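# Line up the four nearest blocks in a row pointing away

## Task

Put the four blocks closest to you next to each other, close together, in a single straight line that runs directly away from you along the table (scene +x); then release them and move both hands clear so that neither hand is above the row.

## Robot and tools

Robot: two arms, left_arm and right_arm, each ending in a five-finger hand (left_arm has a left hand, right_arm a right hand). Bases in the scene frame: left_arm at (-0.042, +0.245, +0.042) m, right_arm at (+0.034, -0.293, +0.017) m, both turned only slightly about z. A post stands behind the arms. Loose objects may occasionally get nudged by the scene itself.

Frames. Scene frame: origin at table height, midway between the nominal bases, +z up, +x out across the table (away from the robot), +y toward left_arm's side. Reported end_effector_position (m) and end_effector_quat_wxyz are given in each arm's own base frame. Pose offsets in commands are taken along the axes of that arm's current Hand target. Readings can be off by a few centimetres, more at long reach.

Hand point: a point 0.15 m out from the wrist face along the fingers, 0.05 m in front of the palm. Its +z runs along the straight fingers, +y out of the palm, +x across the palm away from the thumb for the right hand and toward the thumb for the left hand. Straight fingers extend 6-7 cm past the point and sit 6 cm behind it (-y). A wrist bracket on the little-finger side can strike objects. Arms track loosely and often rest 1-3 cm (sometimes 5 cm) short of, mostly below, the commanded pose; this is not evidence of contact.

The 28-number row (every value in [-1, 1], both arms always included): left_arm dx, dy, dz, rx, ry, rz; left hand little, ring, middle, index, thumb_bend, thumb_turn, force_limit, speed; then the same 14 for right_arm. Pose numbers are offsets, not poses: they are measured from the arm's Hand target as it stood when the action (or move) began, along that target's axes. 1.0 equals 0.6 m for dx, dy, dz, and 180 degrees for rx, ry, rz, which together form one rotation vector. Six zeros means no new pose request for that arm. Finger and thumb numbers are absolute positions: +1 open/straight, -1 closed; thumb_turn +1 beside the palm, -1 across in front of it. force_limit maps -1..+1 to about 0..10 N at the fingertip (0..15 N for the two thumb motors). speed rises from near zero at -1 to full at +0.48 and stays full up to +1; use -0.94 or lower for a gentle close. To leave a hand unchanged, resend the last eight hand numbers you actually sent (or, before any, its hand_measured plus hand_force_limit and hand_speed). A thumb turned in front plus fingers grips objects about 3.5-6.5 cm thick.

execute_actions(actions, cameras): actions is a list of actions; each action is a list of up to 15 rows, one per 1/30 s step, the last row held to step 15. Every row in one action counts from that action's start pose, not from the row before. Images return only if actions is empty or cameras names some ("all", or names cam_head_left, cam_head_right, cam_high; an unknown name voids the call).

move(target, speed, blend, blocking, cameras): target is one 28-number row or a list of up to 15 rows; all offsets count from the Hand targets at the move's start. The hand travels a straight path; speed is m/s (0.002 to 4.3, default 0.25; turning limited to twice that in rad/s), one value or one per target. blend (m) rounds corners between listed targets; 0 stops at each. The whole move is capped at 10 s. blocking=false returns after about 0.5 s while it runs on. Paths do not avoid obstacles or the other arm. The result adds a move: line with the ending (done, off_target, moving, held, fault) and limits (paced = pose was clipped, held = steps withheld).

wait(seconds, cameras): 0 to 3600 s, sends nothing new; returns early if a running move finishes. stop(cameras): brakes the running move. zoom_image(camera, region): region [x0, y0, x1, y1] in pixels of the latest image from cam_head_left, cam_head_right or cam_high (each 504x504), at most 504 wide and high. show_instructions: shows reference pages. finished_scene(scene=1): ends the scene permanently.

Result lines: Hand target (last commanded pose after the 40-degree orientation clip, the base for next offsets), end_effector_position, joint positions/velocities/torques, and per hand hand_measured, hand_stopped_by (moving, target, force, stalled, fault), hand_load_n (positive when the finger is pushed open; near 0 means a grip was lost), hand_force_limit, hand_speed. Motor temperatures appear when they change by 5 °C or more; MOTOR HOT at 85 °C, and at 100 °C the arm drops for 30-60 s.

Joint ranges (rad): waist ±2.880, shoulder 0 to 3.142, elbow 0 to 3.019, wrist pitch -1.693 to 1.571, wrist yaw ±1.571, wrist roll ±2.094.

Avoid: dropping or releasing moving blocks, knocking anything off the table, fast impacts, pressing hard on the table or fixed objects, bringing the two hands or arms into contact, overloading fingers, long stretched holds that heat motors. A blocked arm keeps pushing until commanded back past its current hand point.

Each tool is called as name(argument=value, ...) on one line, values as JSON.

Reference images:

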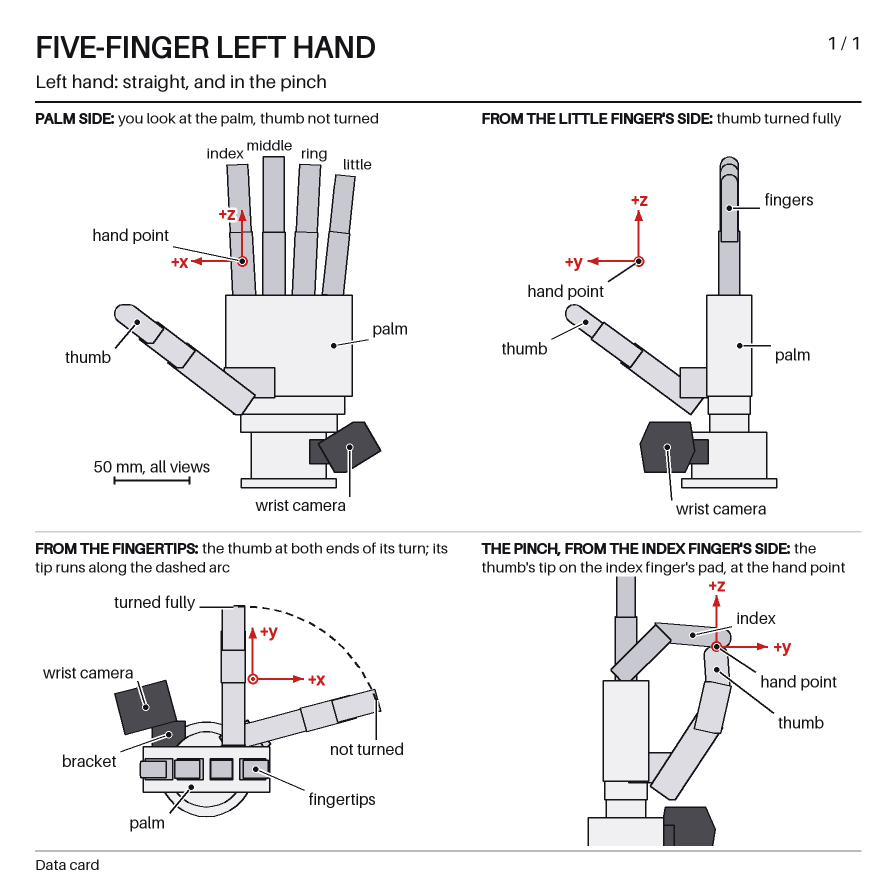

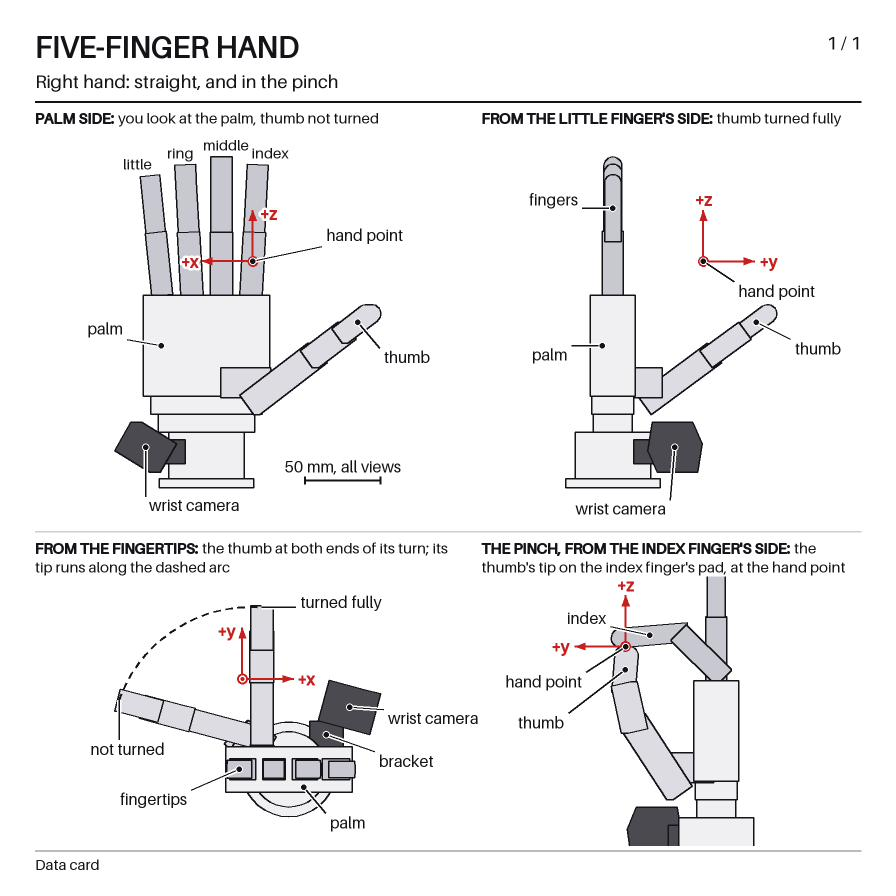

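## Session

execute_actions(actions=[])

Scene clock: 0.00 s.
left_arm: end_effector_position=(+0.3410, +0.0463, +0.2061) hand_measured=(+1.000, +1.000, +1.000, +1.000, +1.000, +1.000) hand_load_n=(+0.0, +0.0, +0.0, +0.0, +0.0, +0.0) hand_stopped_by=(target, target, target, target, target, target) hand_force_limit=0.00 hand_speed=-0.80 end_effector_quat_wxyz=(+0.008, +0.971, -0.210, +0.118) | right_arm: end_effector_position=(+0.5106, +0.1207, +0.1674) hand_measured=(+1.000, +1.000, +1.000, +1.000, +1.000, +1.000) hand_load_n=(+0.0, +0.0, +0.0, +0.0, +0.0, +0.0) hand_stopped_by=(target, target, target, target, target, target) hand_force_limit=0.00 hand_speed=-0.80 end_effector_quat_wxyz=(+0.149, -0.083, +0.927, -0.333)
Joint positions: left_arm=[0.406 1.145 1.038 -1.279 0.149 -0.753] | right_arm=[0.41 1.549 1.297 -1.226 0.743 1.767]
Joint velocities: within noise
Joint torques (N m): no reading
Motor temperatures (°C): left_arm=[36 30 26 35 33 29] | right_arm=[39 31 35 31 31 37]
Heat: left arm: hottest waist 36 °C; right arm: hottest waist 39 °C.
Hand target: left_arm +0.3468, +0.0488, +0.2138; +0.002, +0.970, -0.210, +0.125 | right_arm +0.5177, +0.1237, +0.1817; +0.164, -0.077, +0.927, -0.329

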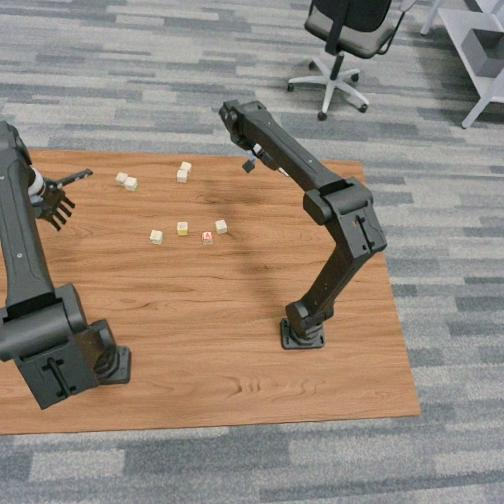

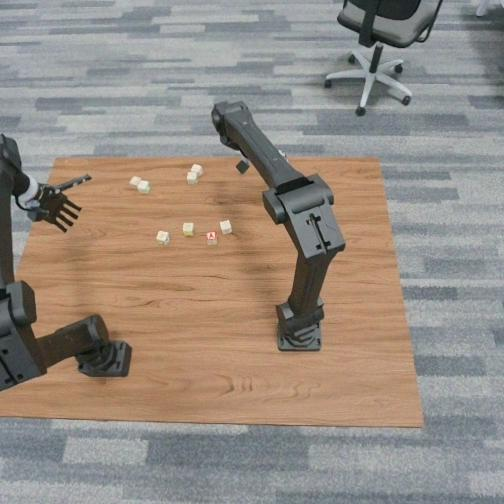

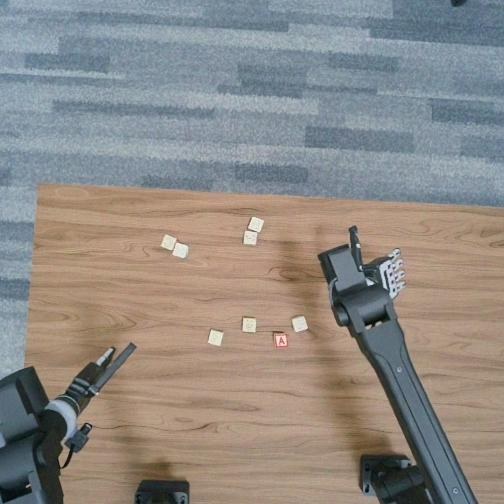

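zoom_image(camera="cam_high", region=[140, 200, 340, 370])

zoom_image(camera="cam_head_left", region=[90, 140, 270, 270])

zoom_image(camera="cam_high", region=[0, 330, 240, 504])

zoom_image(camera="cam_high", region=[300, 220, 504, 504])

Scaled by 2.520 from the camera's image (finer frame: 720x720).

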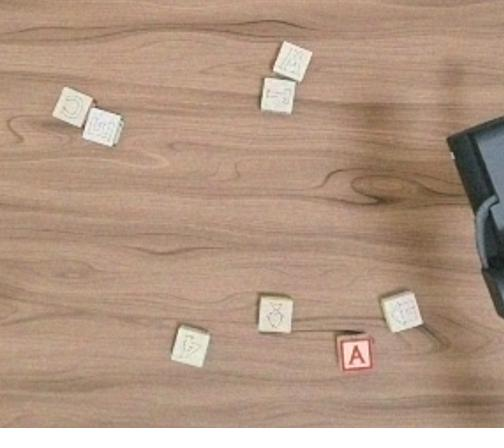

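Scaled by 2.800 from the camera's image (finer frame: 720x720).

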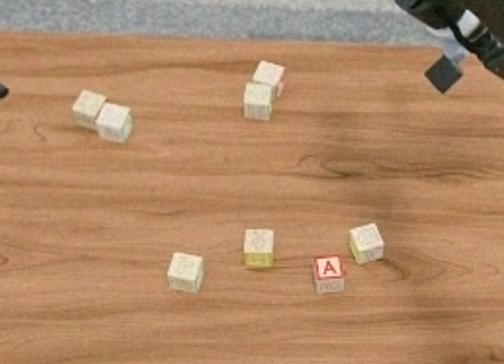

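Scaled by 2.100 from the camera's image (finer frame: 720x720).

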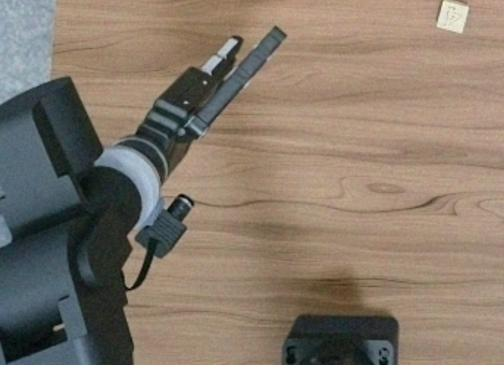

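Scaled by 1.775 from the camera's image (finer frame: 720x720).

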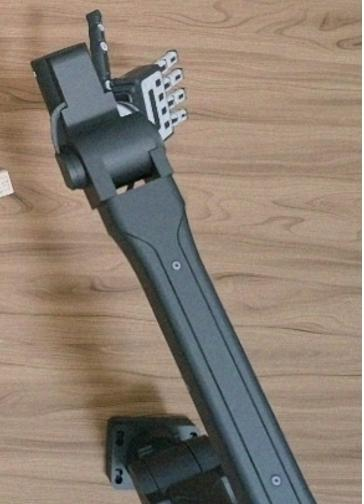

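move(target=[0,0,0,0,0,0,1,1,1,1,1,1,0,-0.8,0,0,0,0,0,0.2,1,1,1,1,1,1,0,-0.8], cameras=[])

Scene clock: 7.00 s.
left_arm: end_effector_position=(+0.3410, +0.0463, +0.2061) hand_measured=(+1.000, +1.000, +1.000, +1.000, +1.000, +1.000) hand_load_n=(+0.0, +0.0, +0.0, +0.0, -0.5, +0.0) hand_stopped_by=(target, target, target, target, target, target) hand_force_limit=0.00 hand_speed=-0.80 end_effector_quat_wxyz=(+0.008, +0.971, -0.210, +0.118) | right_arm: end_effector_position=(+0.5142, +0.1268, +0.1668) hand_measured=(+1.000, +1.000, +1.000, +1.000, +1.000, +1.000) hand_load_n=(+0.0, +0.0, +0.0, +0.0, +0.0, +0.0) hand_stopped_by=(target, target, target, target, target, target) hand_force_limit=0.00 hand_speed=-0.80 end_effector_quat_wxyz=(+0.263, +0.102, +0.929, -0.240)
Joint positions: left_arm=[0.406 1.145 1.038 -1.279 0.149 -0.753] | right_arm=[0.426 1.445 1.114 -0.987 0.69 2.125]
Joint torques (N m): left_arm=[1.26 -4.78 10.67 0.75 0.25 -0.01] | right_arm=[0.03 -14.68 6.6 1.17 0.55 0.15]
Heat: left arm: hottest waist 36 °C; right arm: hottest waist 39 °C.
Hand target: left_arm +0.3468, +0.0488, +0.2138; +0.002, +0.970, -0.210, +0.125 | right_arm +0.5177, +0.1237, +0.1818; +0.257, +0.213, +0.905, -0.262
Off the commanded pose: left_arm 0.010 m, 1 deg | right_arm 0.016 m, 13 deg.
joint sent to its limit (right arm) — joint 6 (wrist roll), upper limit. The joint targets are off in orientation, not in position.
move: off_target (right_arm)

move(target=[0,0,0,0,0,0,1,1,1,1,1,1,0,-0.8,0,0,0,0,0,-0.8,1,1,1,1,1,1,0,-0.8], cameras=[], speed=0.5)

Scene clock: 10.57 s.
left_arm: end_effector_position=(+0.3410, +0.0463, +0.2061) hand_measured=(+1.000, +1.000, +1.000, +1.000, +1.000, +1.000) hand_load_n=(+0.0, +0.0, +0.0, +0.0, +0.0, +0.0) hand_stopped_by=(target, target, target, target, target, target) hand_force_limit=0.00 hand_speed=-0.80 end_effector_quat_wxyz=(+0.008, +0.971, -0.210, +0.118) | right_arm: end_effector_position=(+0.5074, +0.1174, +0.1697) hand_measured=(+1.000, +1.000, +1.000, +1.000, +1.000, +1.000) hand_load_n=(+0.5, +0.5, +0.0, +0.0, +0.0, +0.0) hand_stopped_by=(target, target, target, target, target, target) hand_force_limit=0.00 hand_speed=-0.80 end_effector_quat_wxyz=(+0.180, +0.794, -0.485, +0.319)
Joint positions: left_arm=[0.406 1.145 1.038 -1.279 0.149 -0.753] | right_arm=[0.445 1.82 1.628 -1.319 0.748 -0.052]
Joint torques (N m): left_arm=[1.14 -4.89 10.67 0.77 0.25 -0.01] | right_arm=[0.73 -18.96 9.52 0.03 0.67 -0.11]
Heat: left arm: hottest waist 35 °C; right arm: hottest waist 39 °C.
Hand target: left_arm +0.3468, +0.0488, +0.2138; +0.002, +0.970, -0.210, +0.125 | right_arm +0.5178, +0.1236, +0.1818; +0.170, +0.795, -0.483, +0.326
Off the commanded pose: left_arm 0.010 m, 1 deg | right_arm 0.017 m, 1 deg.
move: off_target (right_arm)

move(target=[0,0,0,0,0,0,1,1,1,1,1,1,0,-0.8,-0.2497,0.1670,-0.1548,0.3546,-0.3615,-0.217,-1,-1,0.3,0.3,0.7,-1,0,0], cameras=["all"], speed=0.4)

Scene clock: 14.67 s.
left_arm: end_effector_position=(+0.3410, +0.0463, +0.2061) hand_measured=(+1.000, +1.000, +1.000, +1.000, +1.000, +1.000) hand_load_n=(+0.0, +0.0, +0.0, +0.0, +0.0, +0.0) hand_stopped_by=(target, target, target, target, target, target) hand_force_limit=0.00 hand_speed=-0.80 end_effector_quat_wxyz=(+0.008, +0.971, -0.210, +0.118) | right_arm: end_effector_position=(+0.3463, +0.2316, +0.1421) hand_measured=(-1.000, -1.000, +0.300, +0.300, +0.700, -1.000) hand_load_n=(+0.0, +0.0, +0.0, +0.0, +0.0, +0.0) hand_stopped_by=(target, target, target, target, target, target) hand_force_limit=0.00 hand_speed=0.00 end_effector_quat_wxyz=(-0.422, +0.906, -0.001, -0.002)
Joint positions: left_arm=[0.406 1.145 1.038 -1.279 0.149 -0.753] | right_arm=[0.312 1.372 1.017 -0.868 -0.817 -1.103]
Joint torques (N m): left_arm=[1.32 -4.78 10.66 0.76 0.25 -0.01] | right_arm=[-0.38 -11.63 6.75 0.42 -0.54 -0.05]
Heat: left arm: hottest waist 35 °C; right arm: hottest waist 39 °C.
Hand target: left_arm +0.3468, +0.0488, +0.2138; +0.002, +0.970, -0.210, +0.125 | right_arm +0.3487, +0.2286, +0.1429; -0.423, +0.906, +0.000, +0.000
Off the commanded pose: left_arm 0.010 m, 1 deg | right_arm 0.004 m, 0 deg.
move: done

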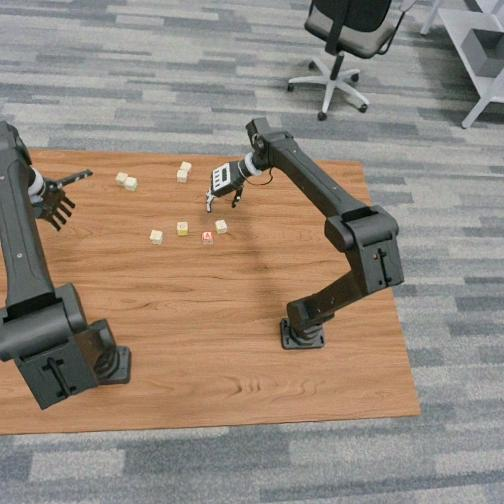

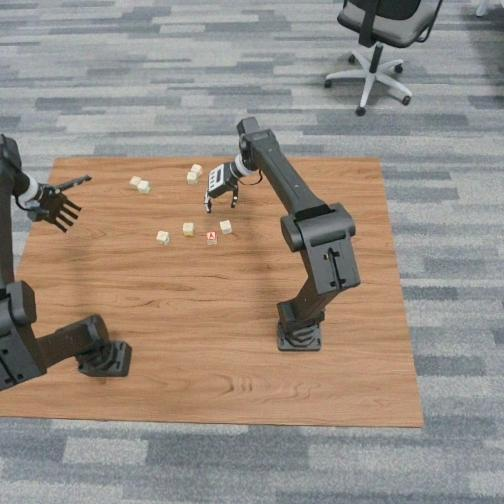

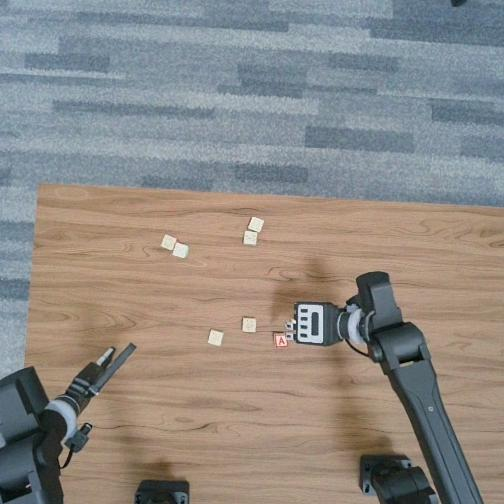

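zoom_image(camera="cam_high", region=[200, 270, 380, 390])

zoom_image(camera="cam_head_left", region=[140, 150, 290, 260])

zoom_image(camera="cam_head_right", region=[140, 150, 290, 260])

Scaled by 2.800 from the camera's image (finer frame: 720x720).

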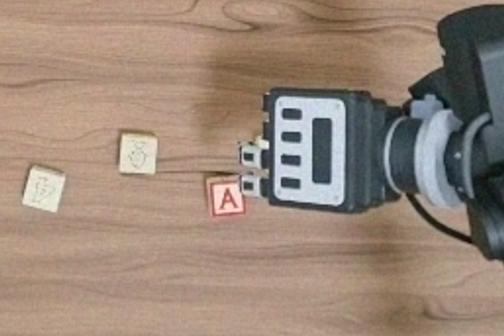

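Scaled by 3.360 from the camera's image (finer frame: 720x720).

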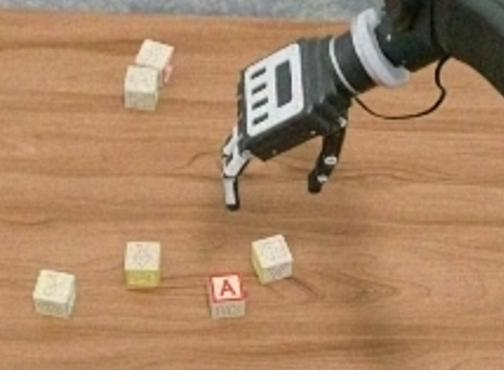

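Scaled by 3.360 from the camera's image (finer frame: 720x720).

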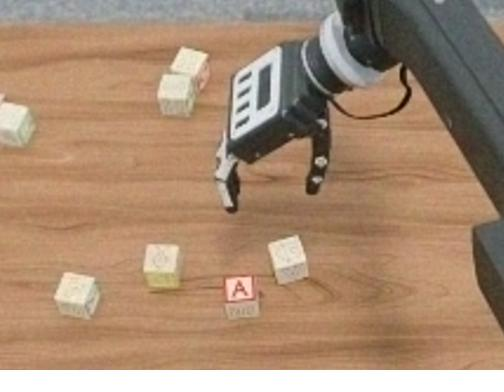

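move(target=[0,0,0,0,0,0,1,1,1,1,1,1,0,-0.8,-0.0333,0.0475,0.1248,0,0,0,-1,-1,0.3,0.3,0.7,-1,0,0], cameras=["all"])

zoom_image(camera="cam_high", region=[200, 270, 380, 390])

zoom_image(camera="cam_head_left", region=[140, 150, 290, 260])

zoom_image(camera="cam_head_right", region=[140, 150, 290, 260])

Scene clock: 16.93 s.
left_arm: end_effector_position=(+0.3410, +0.0463, +0.2061) hand_measured=(+1.000, +1.000, +1.000, +1.000, +1.000, +1.000) hand_load_n=(+0.5, +0.0, +0.0, +0.0, +0.0, +0.0) hand_stopped_by=(target, target, target, target, target, target) hand_force_limit=0.00 hand_speed=-0.80 end_effector_quat_wxyz=(+0.008, +0.971, -0.210, +0.118) | right_arm: end_effector_position=(+0.3221, +0.2660, +0.0677) hand_measured=(-1.000, -1.000, +0.300, +0.300, +0.700, -1.000) hand_load_n=(+0.0, +0.5, +0.0, +0.0, +0.0, +0.0) hand_stopped_by=(target, target, target, target, target, target) hand_force_limit=0.00 hand_speed=0.00 end_effector_quat_wxyz=(-0.419, +0.908, +0.004, -0.009)
Joint positions: left_arm=[0.406 1.145 1.038 -1.279 0.149 -0.753] | right_arm=[0.418 1.44 0.864 -0.575 -0.78 -0.987]
Joint torques (N m): left_arm=[1.2 -4.72 10.66 0.75 0.25 -0.01] | right_arm=[-0.38 -11.81 6.49 1.26 -0.34 0.15]
Heat: left arm: hottest waist 35 °C; right arm: hottest waist 39 °C.
Hand target: left_arm +0.3468, +0.0488, +0.2138; +0.002, +0.970, -0.210, +0.125 | right_arm +0.3287, +0.2677, +0.0729; -0.423, +0.906, +0.000, +0.000
Off the commanded pose: left_arm 0.010 m, 1 deg | right_arm 0.009 m, 1 deg.
move: done

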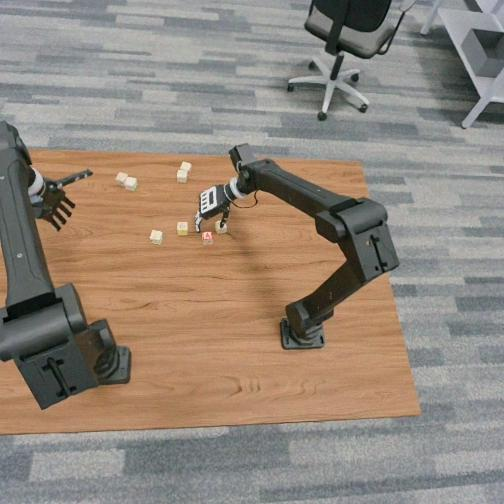

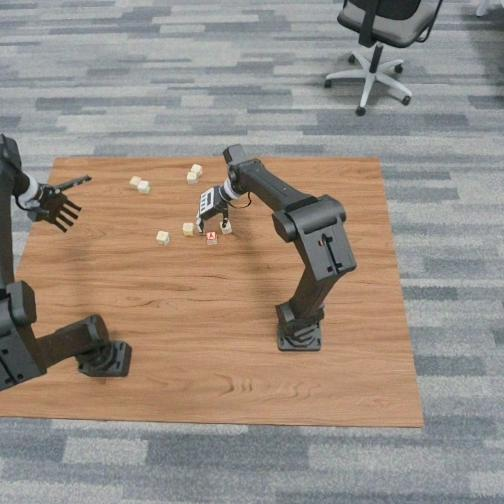

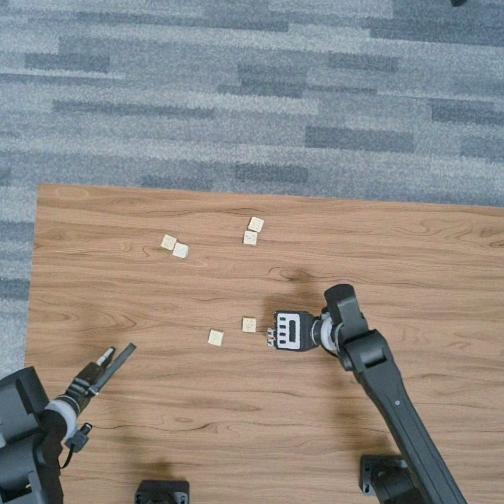

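Scaled by 2.800 from the camera's image (finer frame: 720x720).

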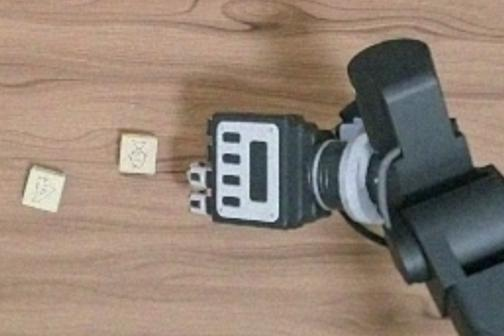

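Scaled by 3.360 from the camera's image (finer frame: 720x720).

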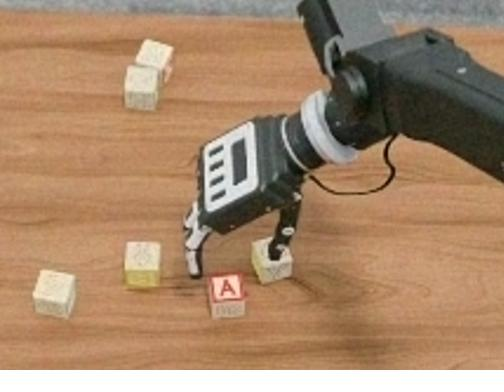

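Scaled by 3.360 from the camera's image (finer frame: 720x720).

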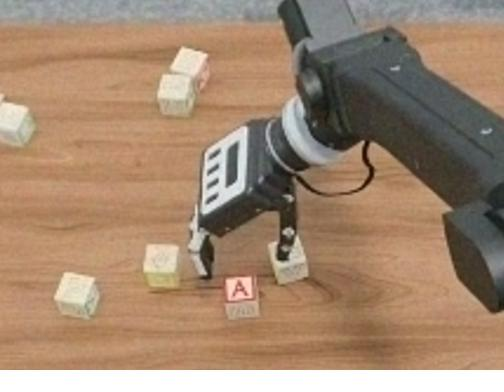

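move(target=[0,0,0,0,0,0,1,1,1,1,1,1,0,-0.8,-0.02,0.0212,0.0396,0,0,0,-1,-1,0.3,0.3,0.7,-1,0,0], cameras=["all"], speed=0.1)

zoom_image(camera="cam_high", region=[200, 270, 380, 390])

zoom_image(camera="cam_head_left", region=[160, 190, 250, 260])

zoom_image(camera="cam_head_right", region=[160, 190, 250, 260])

Scene clock: 18.93 s.
left_arm: end_effector_position=(+0.3410, +0.0463, +0.2061) hand_measured=(+1.000, +1.000, +1.000, +1.000, +1.000, +1.000) hand_load_n=(+0.0, +0.0, +0.0, +0.0, +0.0, +0.0) hand_stopped_by=(target, target, target, target, target, target) hand_force_limit=0.00 hand_speed=-0.80 end_effector_quat_wxyz=(+0.008, +0.971, -0.210, +0.118) | right_arm: end_effector_position=(+0.3145, +0.2743, +0.0492) hand_measured=(-1.000, -1.000, +0.300, +0.300, +0.700, -1.000) hand_load_n=(+0.0, +0.0, +0.0, +0.0, +0.0, +0.0) hand_stopped_by=(target, target, target, target, target, target) hand_force_limit=0.00 hand_speed=0.00 end_effector_quat_wxyz=(-0.422, +0.907, +0.003, -0.001)
Joint positions: left_arm=[0.406 1.145 1.038 -1.279 0.149 -0.753] | right_arm=[0.446 1.449 0.809 -0.462 -0.763 -0.941]
Joint torques (N m): left_arm=[1.2 -4.78 10.67 0.75 0.25 -0.01] | right_arm=[0.97 -10.7 5.74 1.44 -0.33 0.18]
Heat: left arm: hottest waist 35 °C; right arm: hottest waist 38 °C.
Hand target: left_arm +0.3468, +0.0488, +0.2138; +0.002, +0.970, -0.210, +0.125 | right_arm +0.3166, +0.2778, +0.0478; -0.423, +0.906, +0.000, +0.000
Off the commanded pose: left_arm 0.010 m, 1 deg | right_arm 0.004 m, 0 deg.
move: done

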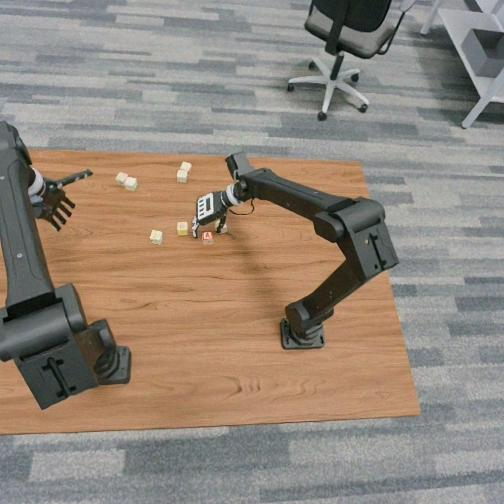

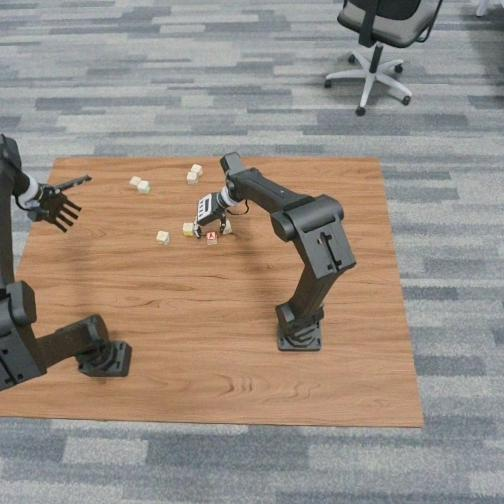

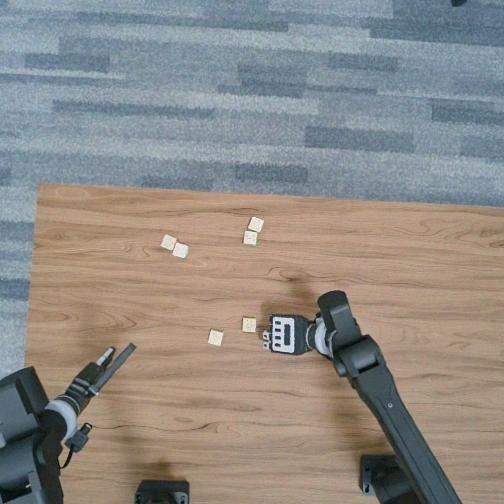

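Scaled by 2.800 from the camera's image (finer frame: 720x720).

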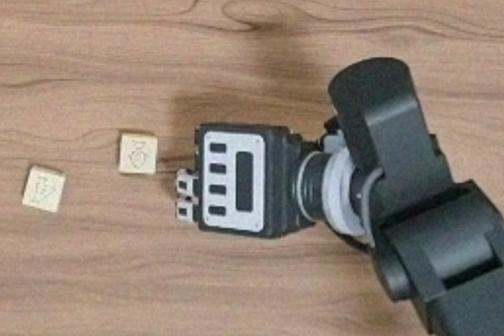

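Scaled by 5.600 from the camera's image (finer frame: 720x720).

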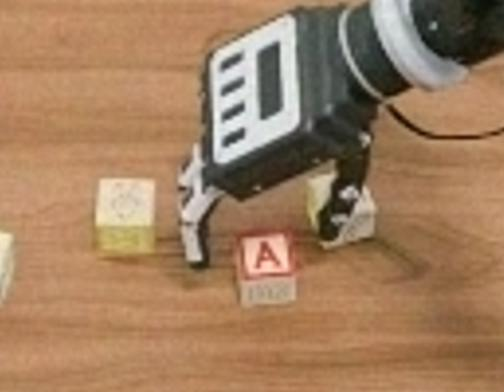

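Scaled by 5.600 from the camera's image (finer frame: 720x720).

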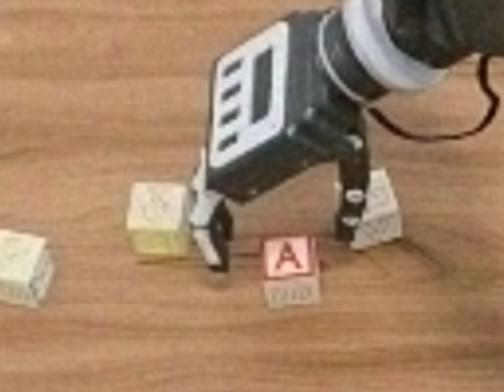

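move(target=[0,0,0,0,0,0,1,1,1,1,1,1,0,-0.8,-0.005,0.0319,0.0268,0,0,0,-1,-1,0.3,0.3,0.7,-1,0,0], cameras=["all"], speed=0.08)

zoom_image(camera="cam_high", region=[200, 270, 380, 390])

zoom_image(camera="cam_head_left", region=[160, 190, 250, 260])

zoom_image(camera="cam_head_right", region=[160, 190, 250, 260])

Scene clock: 20.33 s.
left_arm: end_effector_position=(+0.3410, +0.0463, +0.2061) hand_measured=(+1.000, +1.000, +1.000, +1.000, +1.000, +1.000) hand_load_n=(+0.0, +0.0, +0.0, +0.0, -0.5, +0.0) hand_stopped_by=(target, target, target, target, target, target) hand_force_limit=0.00 hand_speed=-0.80 end_effector_quat_wxyz=(+0.008, +0.971, -0.210, +0.118) | right_arm: end_effector_position=(+0.3121, +0.2730, +0.0225) hand_measured=(-1.000, -1.000, +0.300, +0.300, +0.700, -1.000) hand_load_n=(+0.0, +0.0, +0.0, +0.0, +0.0, +0.0) hand_stopped_by=(target, target, target, target, target, target) hand_force_limit=0.00 hand_speed=0.00 end_effector_quat_wxyz=(-0.421, +0.907, +0.001, -0.002)
Joint positions: left_arm=[0.406 1.145 1.038 -1.279 0.149 -0.753] | right_arm=[0.446 1.497 0.772 -0.379 -0.762 -0.936]
Joint torques (N m): left_arm=[1.2 -4.89 10.65 0.73 0.25 -0.01] | right_arm=[1.03 -11.58 5.6 1.31 -0.34 0.18]
Heat: left arm: hottest waist 35 °C; right arm: hottest waist 38 °C.
Hand target: left_arm +0.3468, +0.0488, +0.2138; +0.002, +0.970, -0.210, +0.125 | right_arm +0.3137, +0.2778, +0.0230; -0.423, +0.906, +0.000, +0.000
Off the commanded pose: left_arm 0.010 m, 1 deg | right_arm 0.005 m, 0 deg.
move: done

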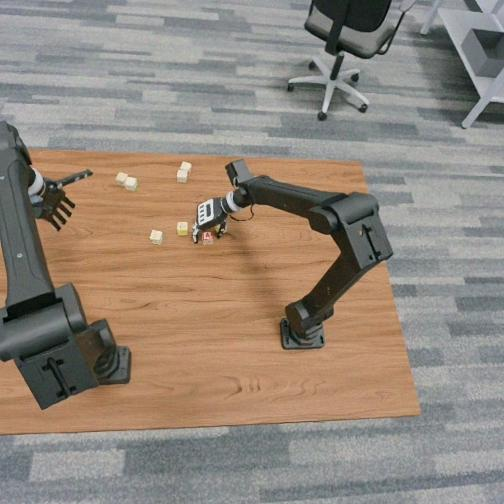

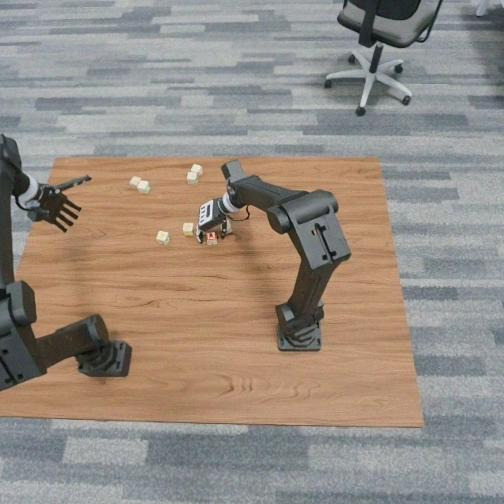

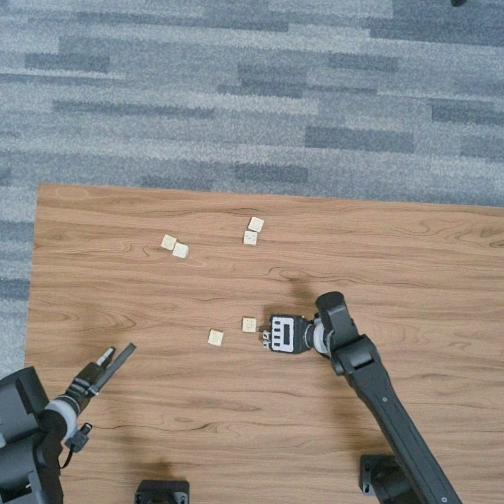

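Scaled by 2.800 from the camera's image (finer frame: 720x720).

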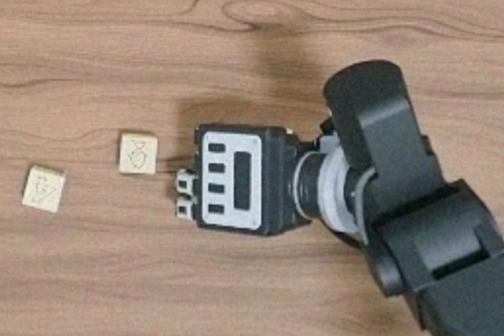

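Scaled by 5.600 from the camera's image (finer frame: 720x720).

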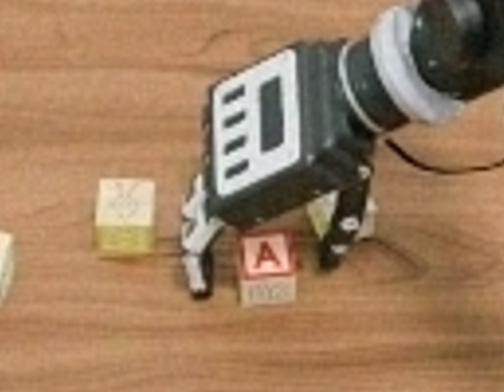

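Scaled by 5.600 from the camera's image (finer frame: 720x720).

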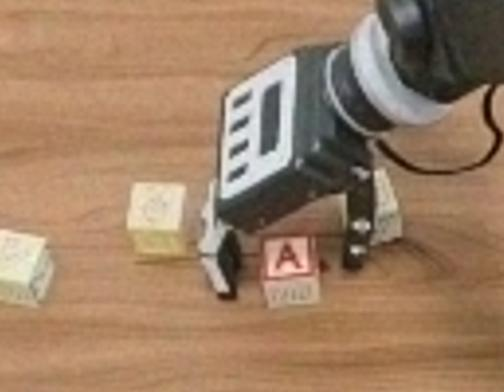

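move(target=[0,0,0,0,0,0,1,1,1,1,1,1,0,-0.8,0,0.0077,0.0064,0,0,0,-1,-1,0.3,0.3,0.7,-1,-0.6,-0.9], cameras=[], speed=0.08)

execute_actions(actions=[[[0,0,0,0,0,0,1,1,1,1,1,1,0,-0.8,0,0,0,0,0,0,-1,-1,0.0,0.0,0.3,-1,-0.6,-0.9]]], cameras=[])

wait(seconds=1.5, cameras=["all"])

zoom_image(camera="cam_head_left", region=[160, 190, 250, 260])

zoom_image(camera="cam_head_right", region=[160, 190, 250, 260])

Scene clock: 21.50 s.
left_arm: end_effector_position=(+0.3410, +0.0463, +0.2061) hand_measured=(+1.000, +1.000, +1.000, +1.000, +1.000, +1.000) hand_load_n=(+0.0, +0.0, +0.0, +0.0, +0.0, +0.0) hand_stopped_by=(target, target, target, target, target, target) hand_force_limit=0.00 hand_speed=-0.80 end_effector_quat_wxyz=(+0.008, +0.971, -0.210, +0.118) | right_arm: end_effector_position=(+0.3147, +0.2743, +0.0212) hand_measured=(-1.000, -1.000, +0.300, +0.300, +0.700, -1.000) hand_load_n=(+0.0, +0.0, +0.0, +0.0, +0.0, +0.0) hand_stopped_by=(target, target, target, target, target, target) hand_force_limit=-0.60 hand_speed=-0.90 end_effector_quat_wxyz=(-0.423, +0.906, +0.003, +0.003)
Joint positions: left_arm=[0.406 1.145 1.038 -1.279 0.149 -0.753] | right_arm=[0.446 1.501 0.77 -0.36 -0.762 -0.935]
Joint torques (N m): left_arm=[1.2 -4.84 10.65 0.73 0.24 -0.01] | right_arm=[0.67 -10.99 5.24 1.43 -0.31 0.15]
Heat: left arm: hottest waist 35 °C; right arm: hottest waist 38 °C.
Hand target: left_arm +0.3468, +0.0488, +0.2138; +0.002, +0.970, -0.210, +0.125 | right_arm +0.3136, +0.2778, +0.0169; -0.423, +0.906, +0.000, +0.000
Off the commanded pose: left_arm 0.010 m, 1 deg | right_arm 0.006 m, 0 deg.
move: done

Scene clock: 23.33 s.
left_arm: end_effector_position=(+0.3410, +0.0463, +0.2061) hand_measured=(+1.000, +1.000, +1.000, +1.000, +1.000, +1.000) hand_load_n=(+0.0, +0.0, +0.0, +0.0, +0.0, +0.0) hand_stopped_by=(target, target, target, target, target, target) hand_force_limit=0.00 hand_speed=-0.80 end_effector_quat_wxyz=(+0.008, +0.971, -0.210, +0.118) | right_arm: end_effector_position=(+0.3146, +0.2743, +0.0211) hand_measured=(-1.000, -1.000, +0.000, +0.000, +0.472, -1.000) hand_load_n=(+0.5, +0.0, +3.0, +1.0, +3.0, +0.0) hand_stopped_by=(target, target, target, target, force, target) hand_force_limit=-0.60 hand_speed=-0.90 end_effector_quat_wxyz=(-0.423, +0.906, +0.002, +0.003)
Joint positions: left_arm=[0.406 1.145 1.038 -1.279 0.149 -0.753] | right_arm=[0.446 1.501 0.77 -0.36 -0.762 -0.934]
Joint torques (N m): left_arm=[1.2 -4.72 10.66 0.76 0.26 -0.02] | right_arm=[1.2 -10.75 5.29 1.5 -0.36 0.14]
Heat: left arm: hottest waist 35 °C; right arm: hottest waist 38 °C.
Hand target: left_arm +0.3468, +0.0488, +0.2138; +0.002, +0.970, -0.210, +0.125 | right_arm +0.3137, +0.2777, +0.0169; -0.423, +0.906, +0.000, +0.000
Off the commanded pose: left_arm 0.010 m, 1 deg | right_arm 0.005 m, 0 deg.
Step readings (end_effector_position of left_arm | right_arm):
0: (+0.3410, +0.0463, +0.2061) | (+0.3147, +0.2743, +0.0212)
1: (+0.3410, +0.0463, +0.2061) | (+0.3147, +0.2743, +0.0212)
2: (+0.3410, +0.0463, +0.2061) | (+0.3147, +0.2743, +0.0212)
4: (+0.3410, +0.0463, +0.2061) | (+0.3147, +0.2743, +0.0212)
8: (+0.3410, +0.0463, +0.2061) | (+0.3147, +0.2743, +0.0212)
15: (+0.3410, +0.0463, +0.2061) | (+0.3147, +0.2743, +0.0212)

Scene clock: 24.83 s.
left_arm: end_effector_position=(+0.3410, +0.0463, +0.2061) hand_measured=(+1.000, +1.000, +1.000, +1.000, +1.000, +1.000) hand_load_n=(+0.0, +0.0, +0.0, +0.0, -0.5, +0.0) hand_stopped_by=(target, target, target, target, target, target) hand_force_limit=0.00 hand_speed=-0.80 end_effector_quat_wxyz=(+0.008, +0.971, -0.210, +0.118) | right_arm: end_effector_position=(+0.3146, +0.2743, +0.0211) hand_measured=(-1.000, -1.000, +0.000, +0.000, +0.472, -1.000) hand_load_n=(+0.0, +0.0, +3.0, +1.0, +3.0, +0.0) hand_stopped_by=(target, target, target, target, force, target) hand_force_limit=-0.60 hand_speed=-0.90 end_effector_quat_wxyz=(-0.423, +0.906, +0.002, +0.003)
Joint positions: left_arm=[0.406 1.145 1.038 -1.279 0.149 -0.753] | right_arm=[0.446 1.501 0.77 -0.36 -0.762 -0.934]
Joint torques (N m): left_arm=[1.32 -4.78 10.67 0.79 0.26 -0.01] | right_arm=[0.62 -10.87 5.31 1.35 -0.32 0.13]
Heat: left arm: hottest waist 35 °C; right arm: hottest waist 38 °C.
Hand target: left_arm +0.3468, +0.0488, +0.2138; +0.002, +0.970, -0.210, +0.125 | right_arm +0.3137, +0.2777, +0.0169; -0.423, +0.906, +0.000, +0.000
Off the commanded pose: left_arm 0.010 m, 1 deg | right_arm 0.005 m, 0 deg.
wait: 1.50 s; at rest by 0.17 s

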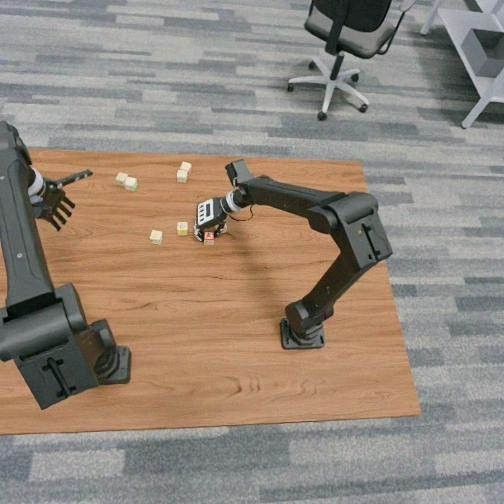

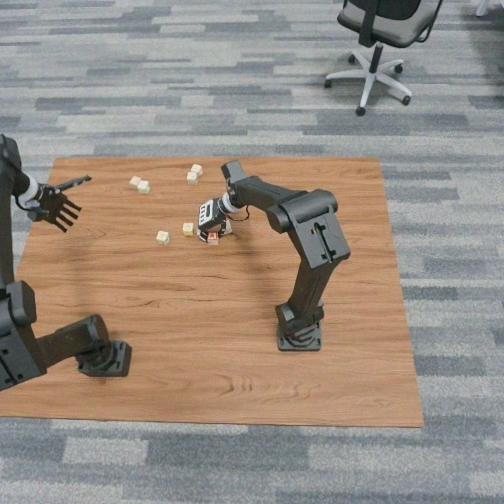

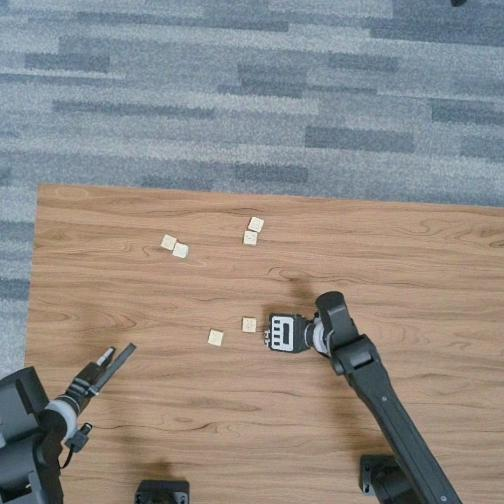

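Scaled by 5.600 from the camera's image (finer frame: 720x720).

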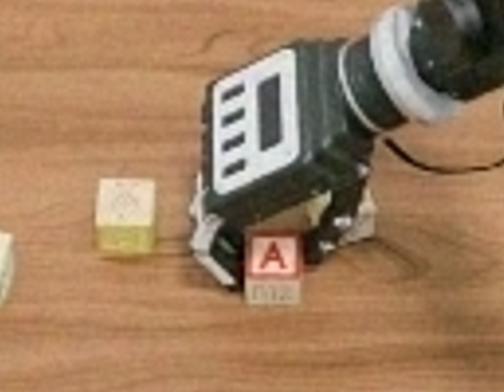

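Scaled by 5.600 from the camera's image (finer frame: 720x720).

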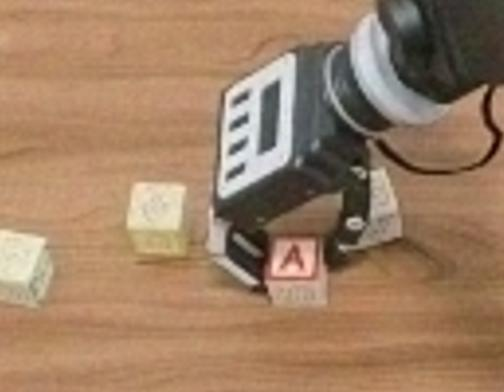

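execute_actions(actions=[[[0,0,0,0,0,0,1,1,1,1,1,1,0,-0.8,0,0,0,0,0,0,-1,-1,0.3,0.3,0.75,-1,-0.6,-0.7]],[[0,0,0,0,0,0,1,1,1,1,1,1,0,-0.8,0,0,0,0,0,0,-1,-1,0.3,0.3,0.75,-1,-0.6,-0.7]]], cameras=[])

move(target=[0,0,0,0,0,0,1,1,1,1,1,1,0,-0.8,0.1,-0.064,-0.1813,0,0,0,-1,-1,0.3,0.3,0.75,-1,-0.6,-0.7], cameras=["all"], speed=0.25)

zoom_image(camera="cam_high", region=[200, 270, 380, 390])

zoom_image(camera="cam_head_left", region=[160, 190, 250, 260])

zoom_image(camera="cam_head_right", region=[160, 190, 250, 260])

Scene clock: 26.60 s.
left_arm: end_effector_position=(+0.3410, +0.0463, +0.2061) hand_measured=(+1.000, +1.000, +1.000, +1.000, +1.000, +1.000) hand_load_n=(+0.0, +0.0, -0.5, +0.0, +0.0, +0.0) hand_stopped_by=(target, target, target, target, target, target) hand_force_limit=0.00 hand_speed=-0.80 end_effector_quat_wxyz=(+0.008, +0.971, -0.210, +0.118) | right_arm: end_effector_position=(+0.3144, +0.2743, +0.0207) hand_measured=(-1.000, -1.000, +0.300, +0.300, +0.750, -1.000) hand_load_n=(+0.0, +0.0, -2.5, +0.0, +0.0, +0.0) hand_stopped_by=(target, target, target, target, target, target) hand_force_limit=-0.60 hand_speed=-0.70 end_effector_quat_wxyz=(-0.423, +0.906, +0.001, +0.002)
Joint positions: left_arm=[0.406 1.145 1.038 -1.279 0.149 -0.753] | right_arm=[0.446 1.502 0.769 -0.359 -0.762 -0.933]
Joint torques (N m): left_arm=[1.2 -4.78 10.66 0.73 0.25 -0.01] | right_arm=[0.97 -11.16 5.14 1.4 -0.33 0.11]
Heat: left arm: hottest waist 35 °C; right arm: hottest waist 38 °C.
Hand target: left_arm +0.3468, +0.0488, +0.2138; +0.002, +0.970, -0.210, +0.125 | right_arm +0.3137, +0.2778, +0.0170; -0.423, +0.906, +0.000, +0.000
Off the commanded pose: left_arm 0.010 m, 1 deg | right_arm 0.005 m, 0 deg.
Step readings (end_effector_position of left_arm | right_arm):
0: (+0.3410, +0.0463, +0.2061) | (+0.3146, +0.2743, +0.0211)
1: (+0.3410, +0.0463, +0.2061) | (+0.3146, +0.2743, +0.0211)
2: (+0.3410, +0.0463, +0.2061) | (+0.3146, +0.2743, +0.0211)
4: (+0.3410, +0.0463, +0.2061) | (+0.3146, +0.2743, +0.0211)
8: (+0.3410, +0.0463, +0.2061) | (+0.3142, +0.2742, +0.0206)
15: (+0.3410, +0.0463, +0.2061) | (+0.3144, +0.2743, +0.0207)
16: (+0.3410, +0.0463, +0.2061) | (+0.3144, +0.2743, +0.0207)
17: (+0.3410, +0.0463, +0.2061) | (+0.3144, +0.2743, +0.0207)
19: (+0.3410, +0.0463, +0.2061) | (+0.3144, +0.2743, +0.0207)
23: (+0.3410, +0.0463, +0.2061) | (+0.3144, +0.2743, +0.0207)
30: (+0.3410, +0.0463, +0.2061) | (+0.3144, +0.2743, +0.0207)

Scene clock: 27.93 s.
left_arm: end_effector_position=(+0.3410, +0.0463, +0.2061) hand_measured=(+1.000, +1.000, +1.000, +1.000, +1.000, +1.000) hand_load_n=(+0.0, +0.0, +0.0, +0.0, +0.0, +0.0) hand_stopped_by=(target, target, target, target, target, target) hand_force_limit=0.00 hand_speed=-0.80 end_effector_quat_wxyz=(+0.008, +0.971, -0.210, +0.118) | right_arm: end_effector_position=(+0.3630, +0.2157, +0.1022) hand_measured=(-1.000, -1.000, +0.300, +0.300, +0.750, -1.000) hand_load_n=(+0.5, +0.0, +0.0, +0.0, +0.0, +0.0) hand_stopped_by=(target, target, target, target, target, target) hand_force_limit=-0.60 hand_speed=-0.70 end_effector_quat_wxyz=(-0.418, +0.908, -0.014, -0.016)
Joint positions: left_arm=[0.406 1.145 1.038 -1.279 0.149 -0.753] | right_arm=[0.262 1.471 1.01 -0.839 -0.831 -1.159]
Joint torques (N m): left_arm=[1.26 -4.84 10.66 0.73 0.24 -0.01] | right_arm=[0.44 -13.68 8.5 0.4 -0.54 -0.05]
Heat: left arm: hottest waist 35 °C; right arm: hottest waist 38 °C.
Hand target: left_arm +0.3468, +0.0488, +0.2138; +0.002, +0.970, -0.210, +0.125 | right_arm +0.3736, +0.2191, +0.1161; -0.423, +0.906, +0.000, +0.000
Off the commanded pose: left_arm 0.010 m, 1 deg | right_arm 0.018 m, 2 deg.
move: off_target (right_arm)

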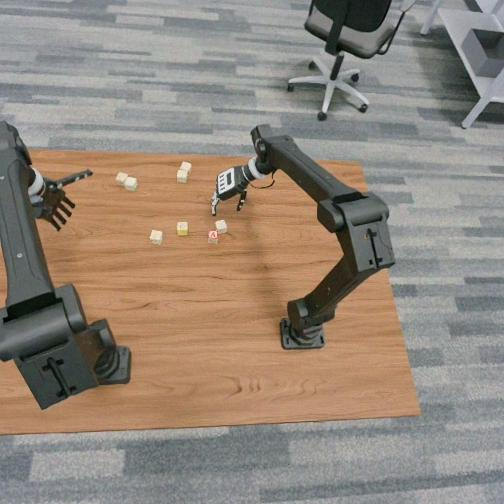

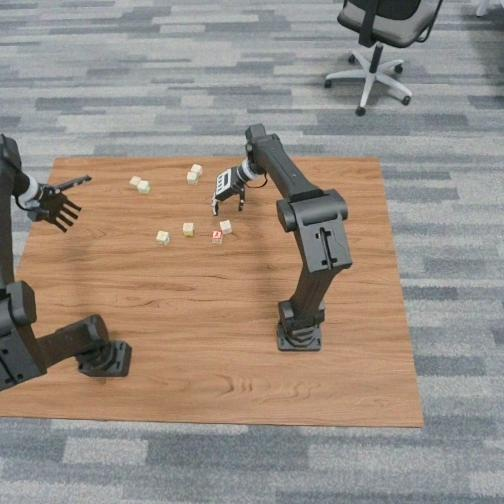

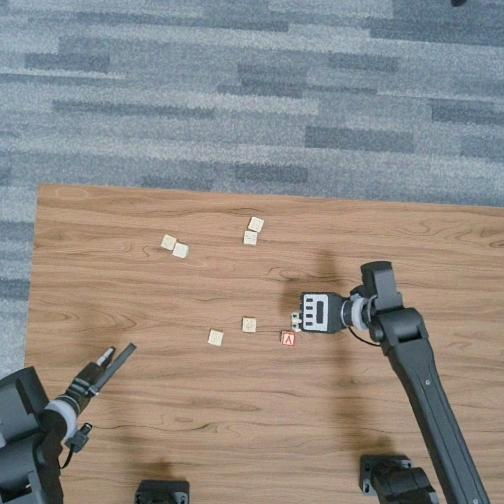

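Scaled by 2.800 from the camera's image (finer frame: 720x720).

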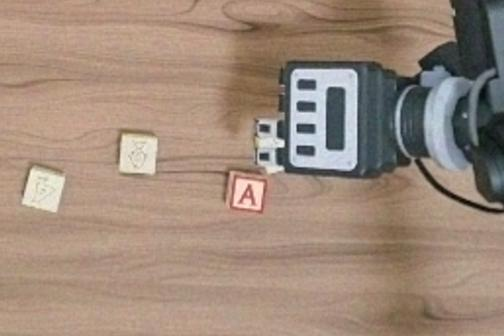

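Scaled by 5.600 from the camera's image (finer frame: 720x720).

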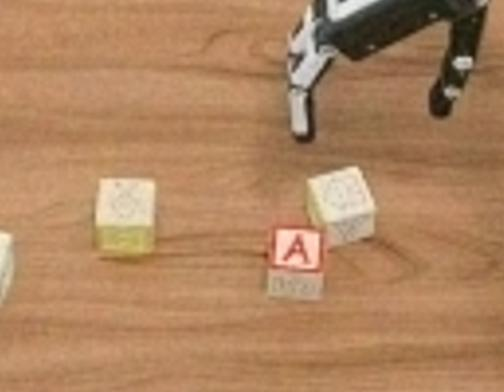

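Scaled by 5.600 from the camera's image (finer frame: 720x720).

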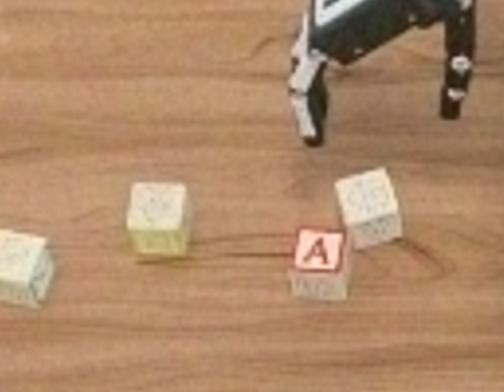

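move(target=[0,0,0,0,0,0,1,1,1,1,1,1,0,-0.8,-0.0177,0.0303,0.0731,0,0,0,-1,-1,0.3,0.3,0.7,-1,-0.6,-0.7], cameras=[], speed=0.15)

Scene clock: 30.33 s.
left_arm: end_effector_position=(+0.3410, +0.0463, +0.2061) hand_measured=(+1.000, +1.000, +1.000, +1.000, +1.000, +1.000) hand_load_n=(+0.0, +0.0, +0.0, +0.0, +0.0, +0.0) hand_stopped_by=(target, target, target, target, target, target) hand_force_limit=0.00 hand_speed=-0.80 end_effector_quat_wxyz=(+0.008, +0.971, -0.210, +0.118) | right_arm: end_effector_position=(+0.3592, +0.2388, +0.0735) hand_measured=(-1.000, -1.000, +0.300, +0.300, +0.700, -1.000) hand_load_n=(+0.0, +0.0, +0.0, +0.0, +0.0, +0.0) hand_stopped_by=(target, target, target, target, target, target) hand_force_limit=-0.60 hand_speed=-0.70 end_effector_quat_wxyz=(-0.421, +0.907, +0.004, -0.004)
Joint positions: left_arm=[0.406 1.145 1.038 -1.279 0.149 -0.753] | right_arm=[0.32 1.496 0.948 -0.678 -0.816 -1.108]
Joint torques (N m): left_arm=[1.2 -4.84 10.69 0.75 0.25 -0.01] | right_arm=[0.5 -12.45 6.32 1.29 -0.41 0.1]
Heat: left arm: hottest waist 35 °C; right arm: hottest waist 38 °C.
Hand target: left_arm +0.3468, +0.0488, +0.2138; +0.002, +0.970, -0.210, +0.125 | right_arm +0.3631, +0.2410, +0.0740; -0.423, +0.906, +0.000, +0.000
Off the commanded pose: left_arm 0.010 m, 1 deg | right_arm 0.004 m, 1 deg.
move: done


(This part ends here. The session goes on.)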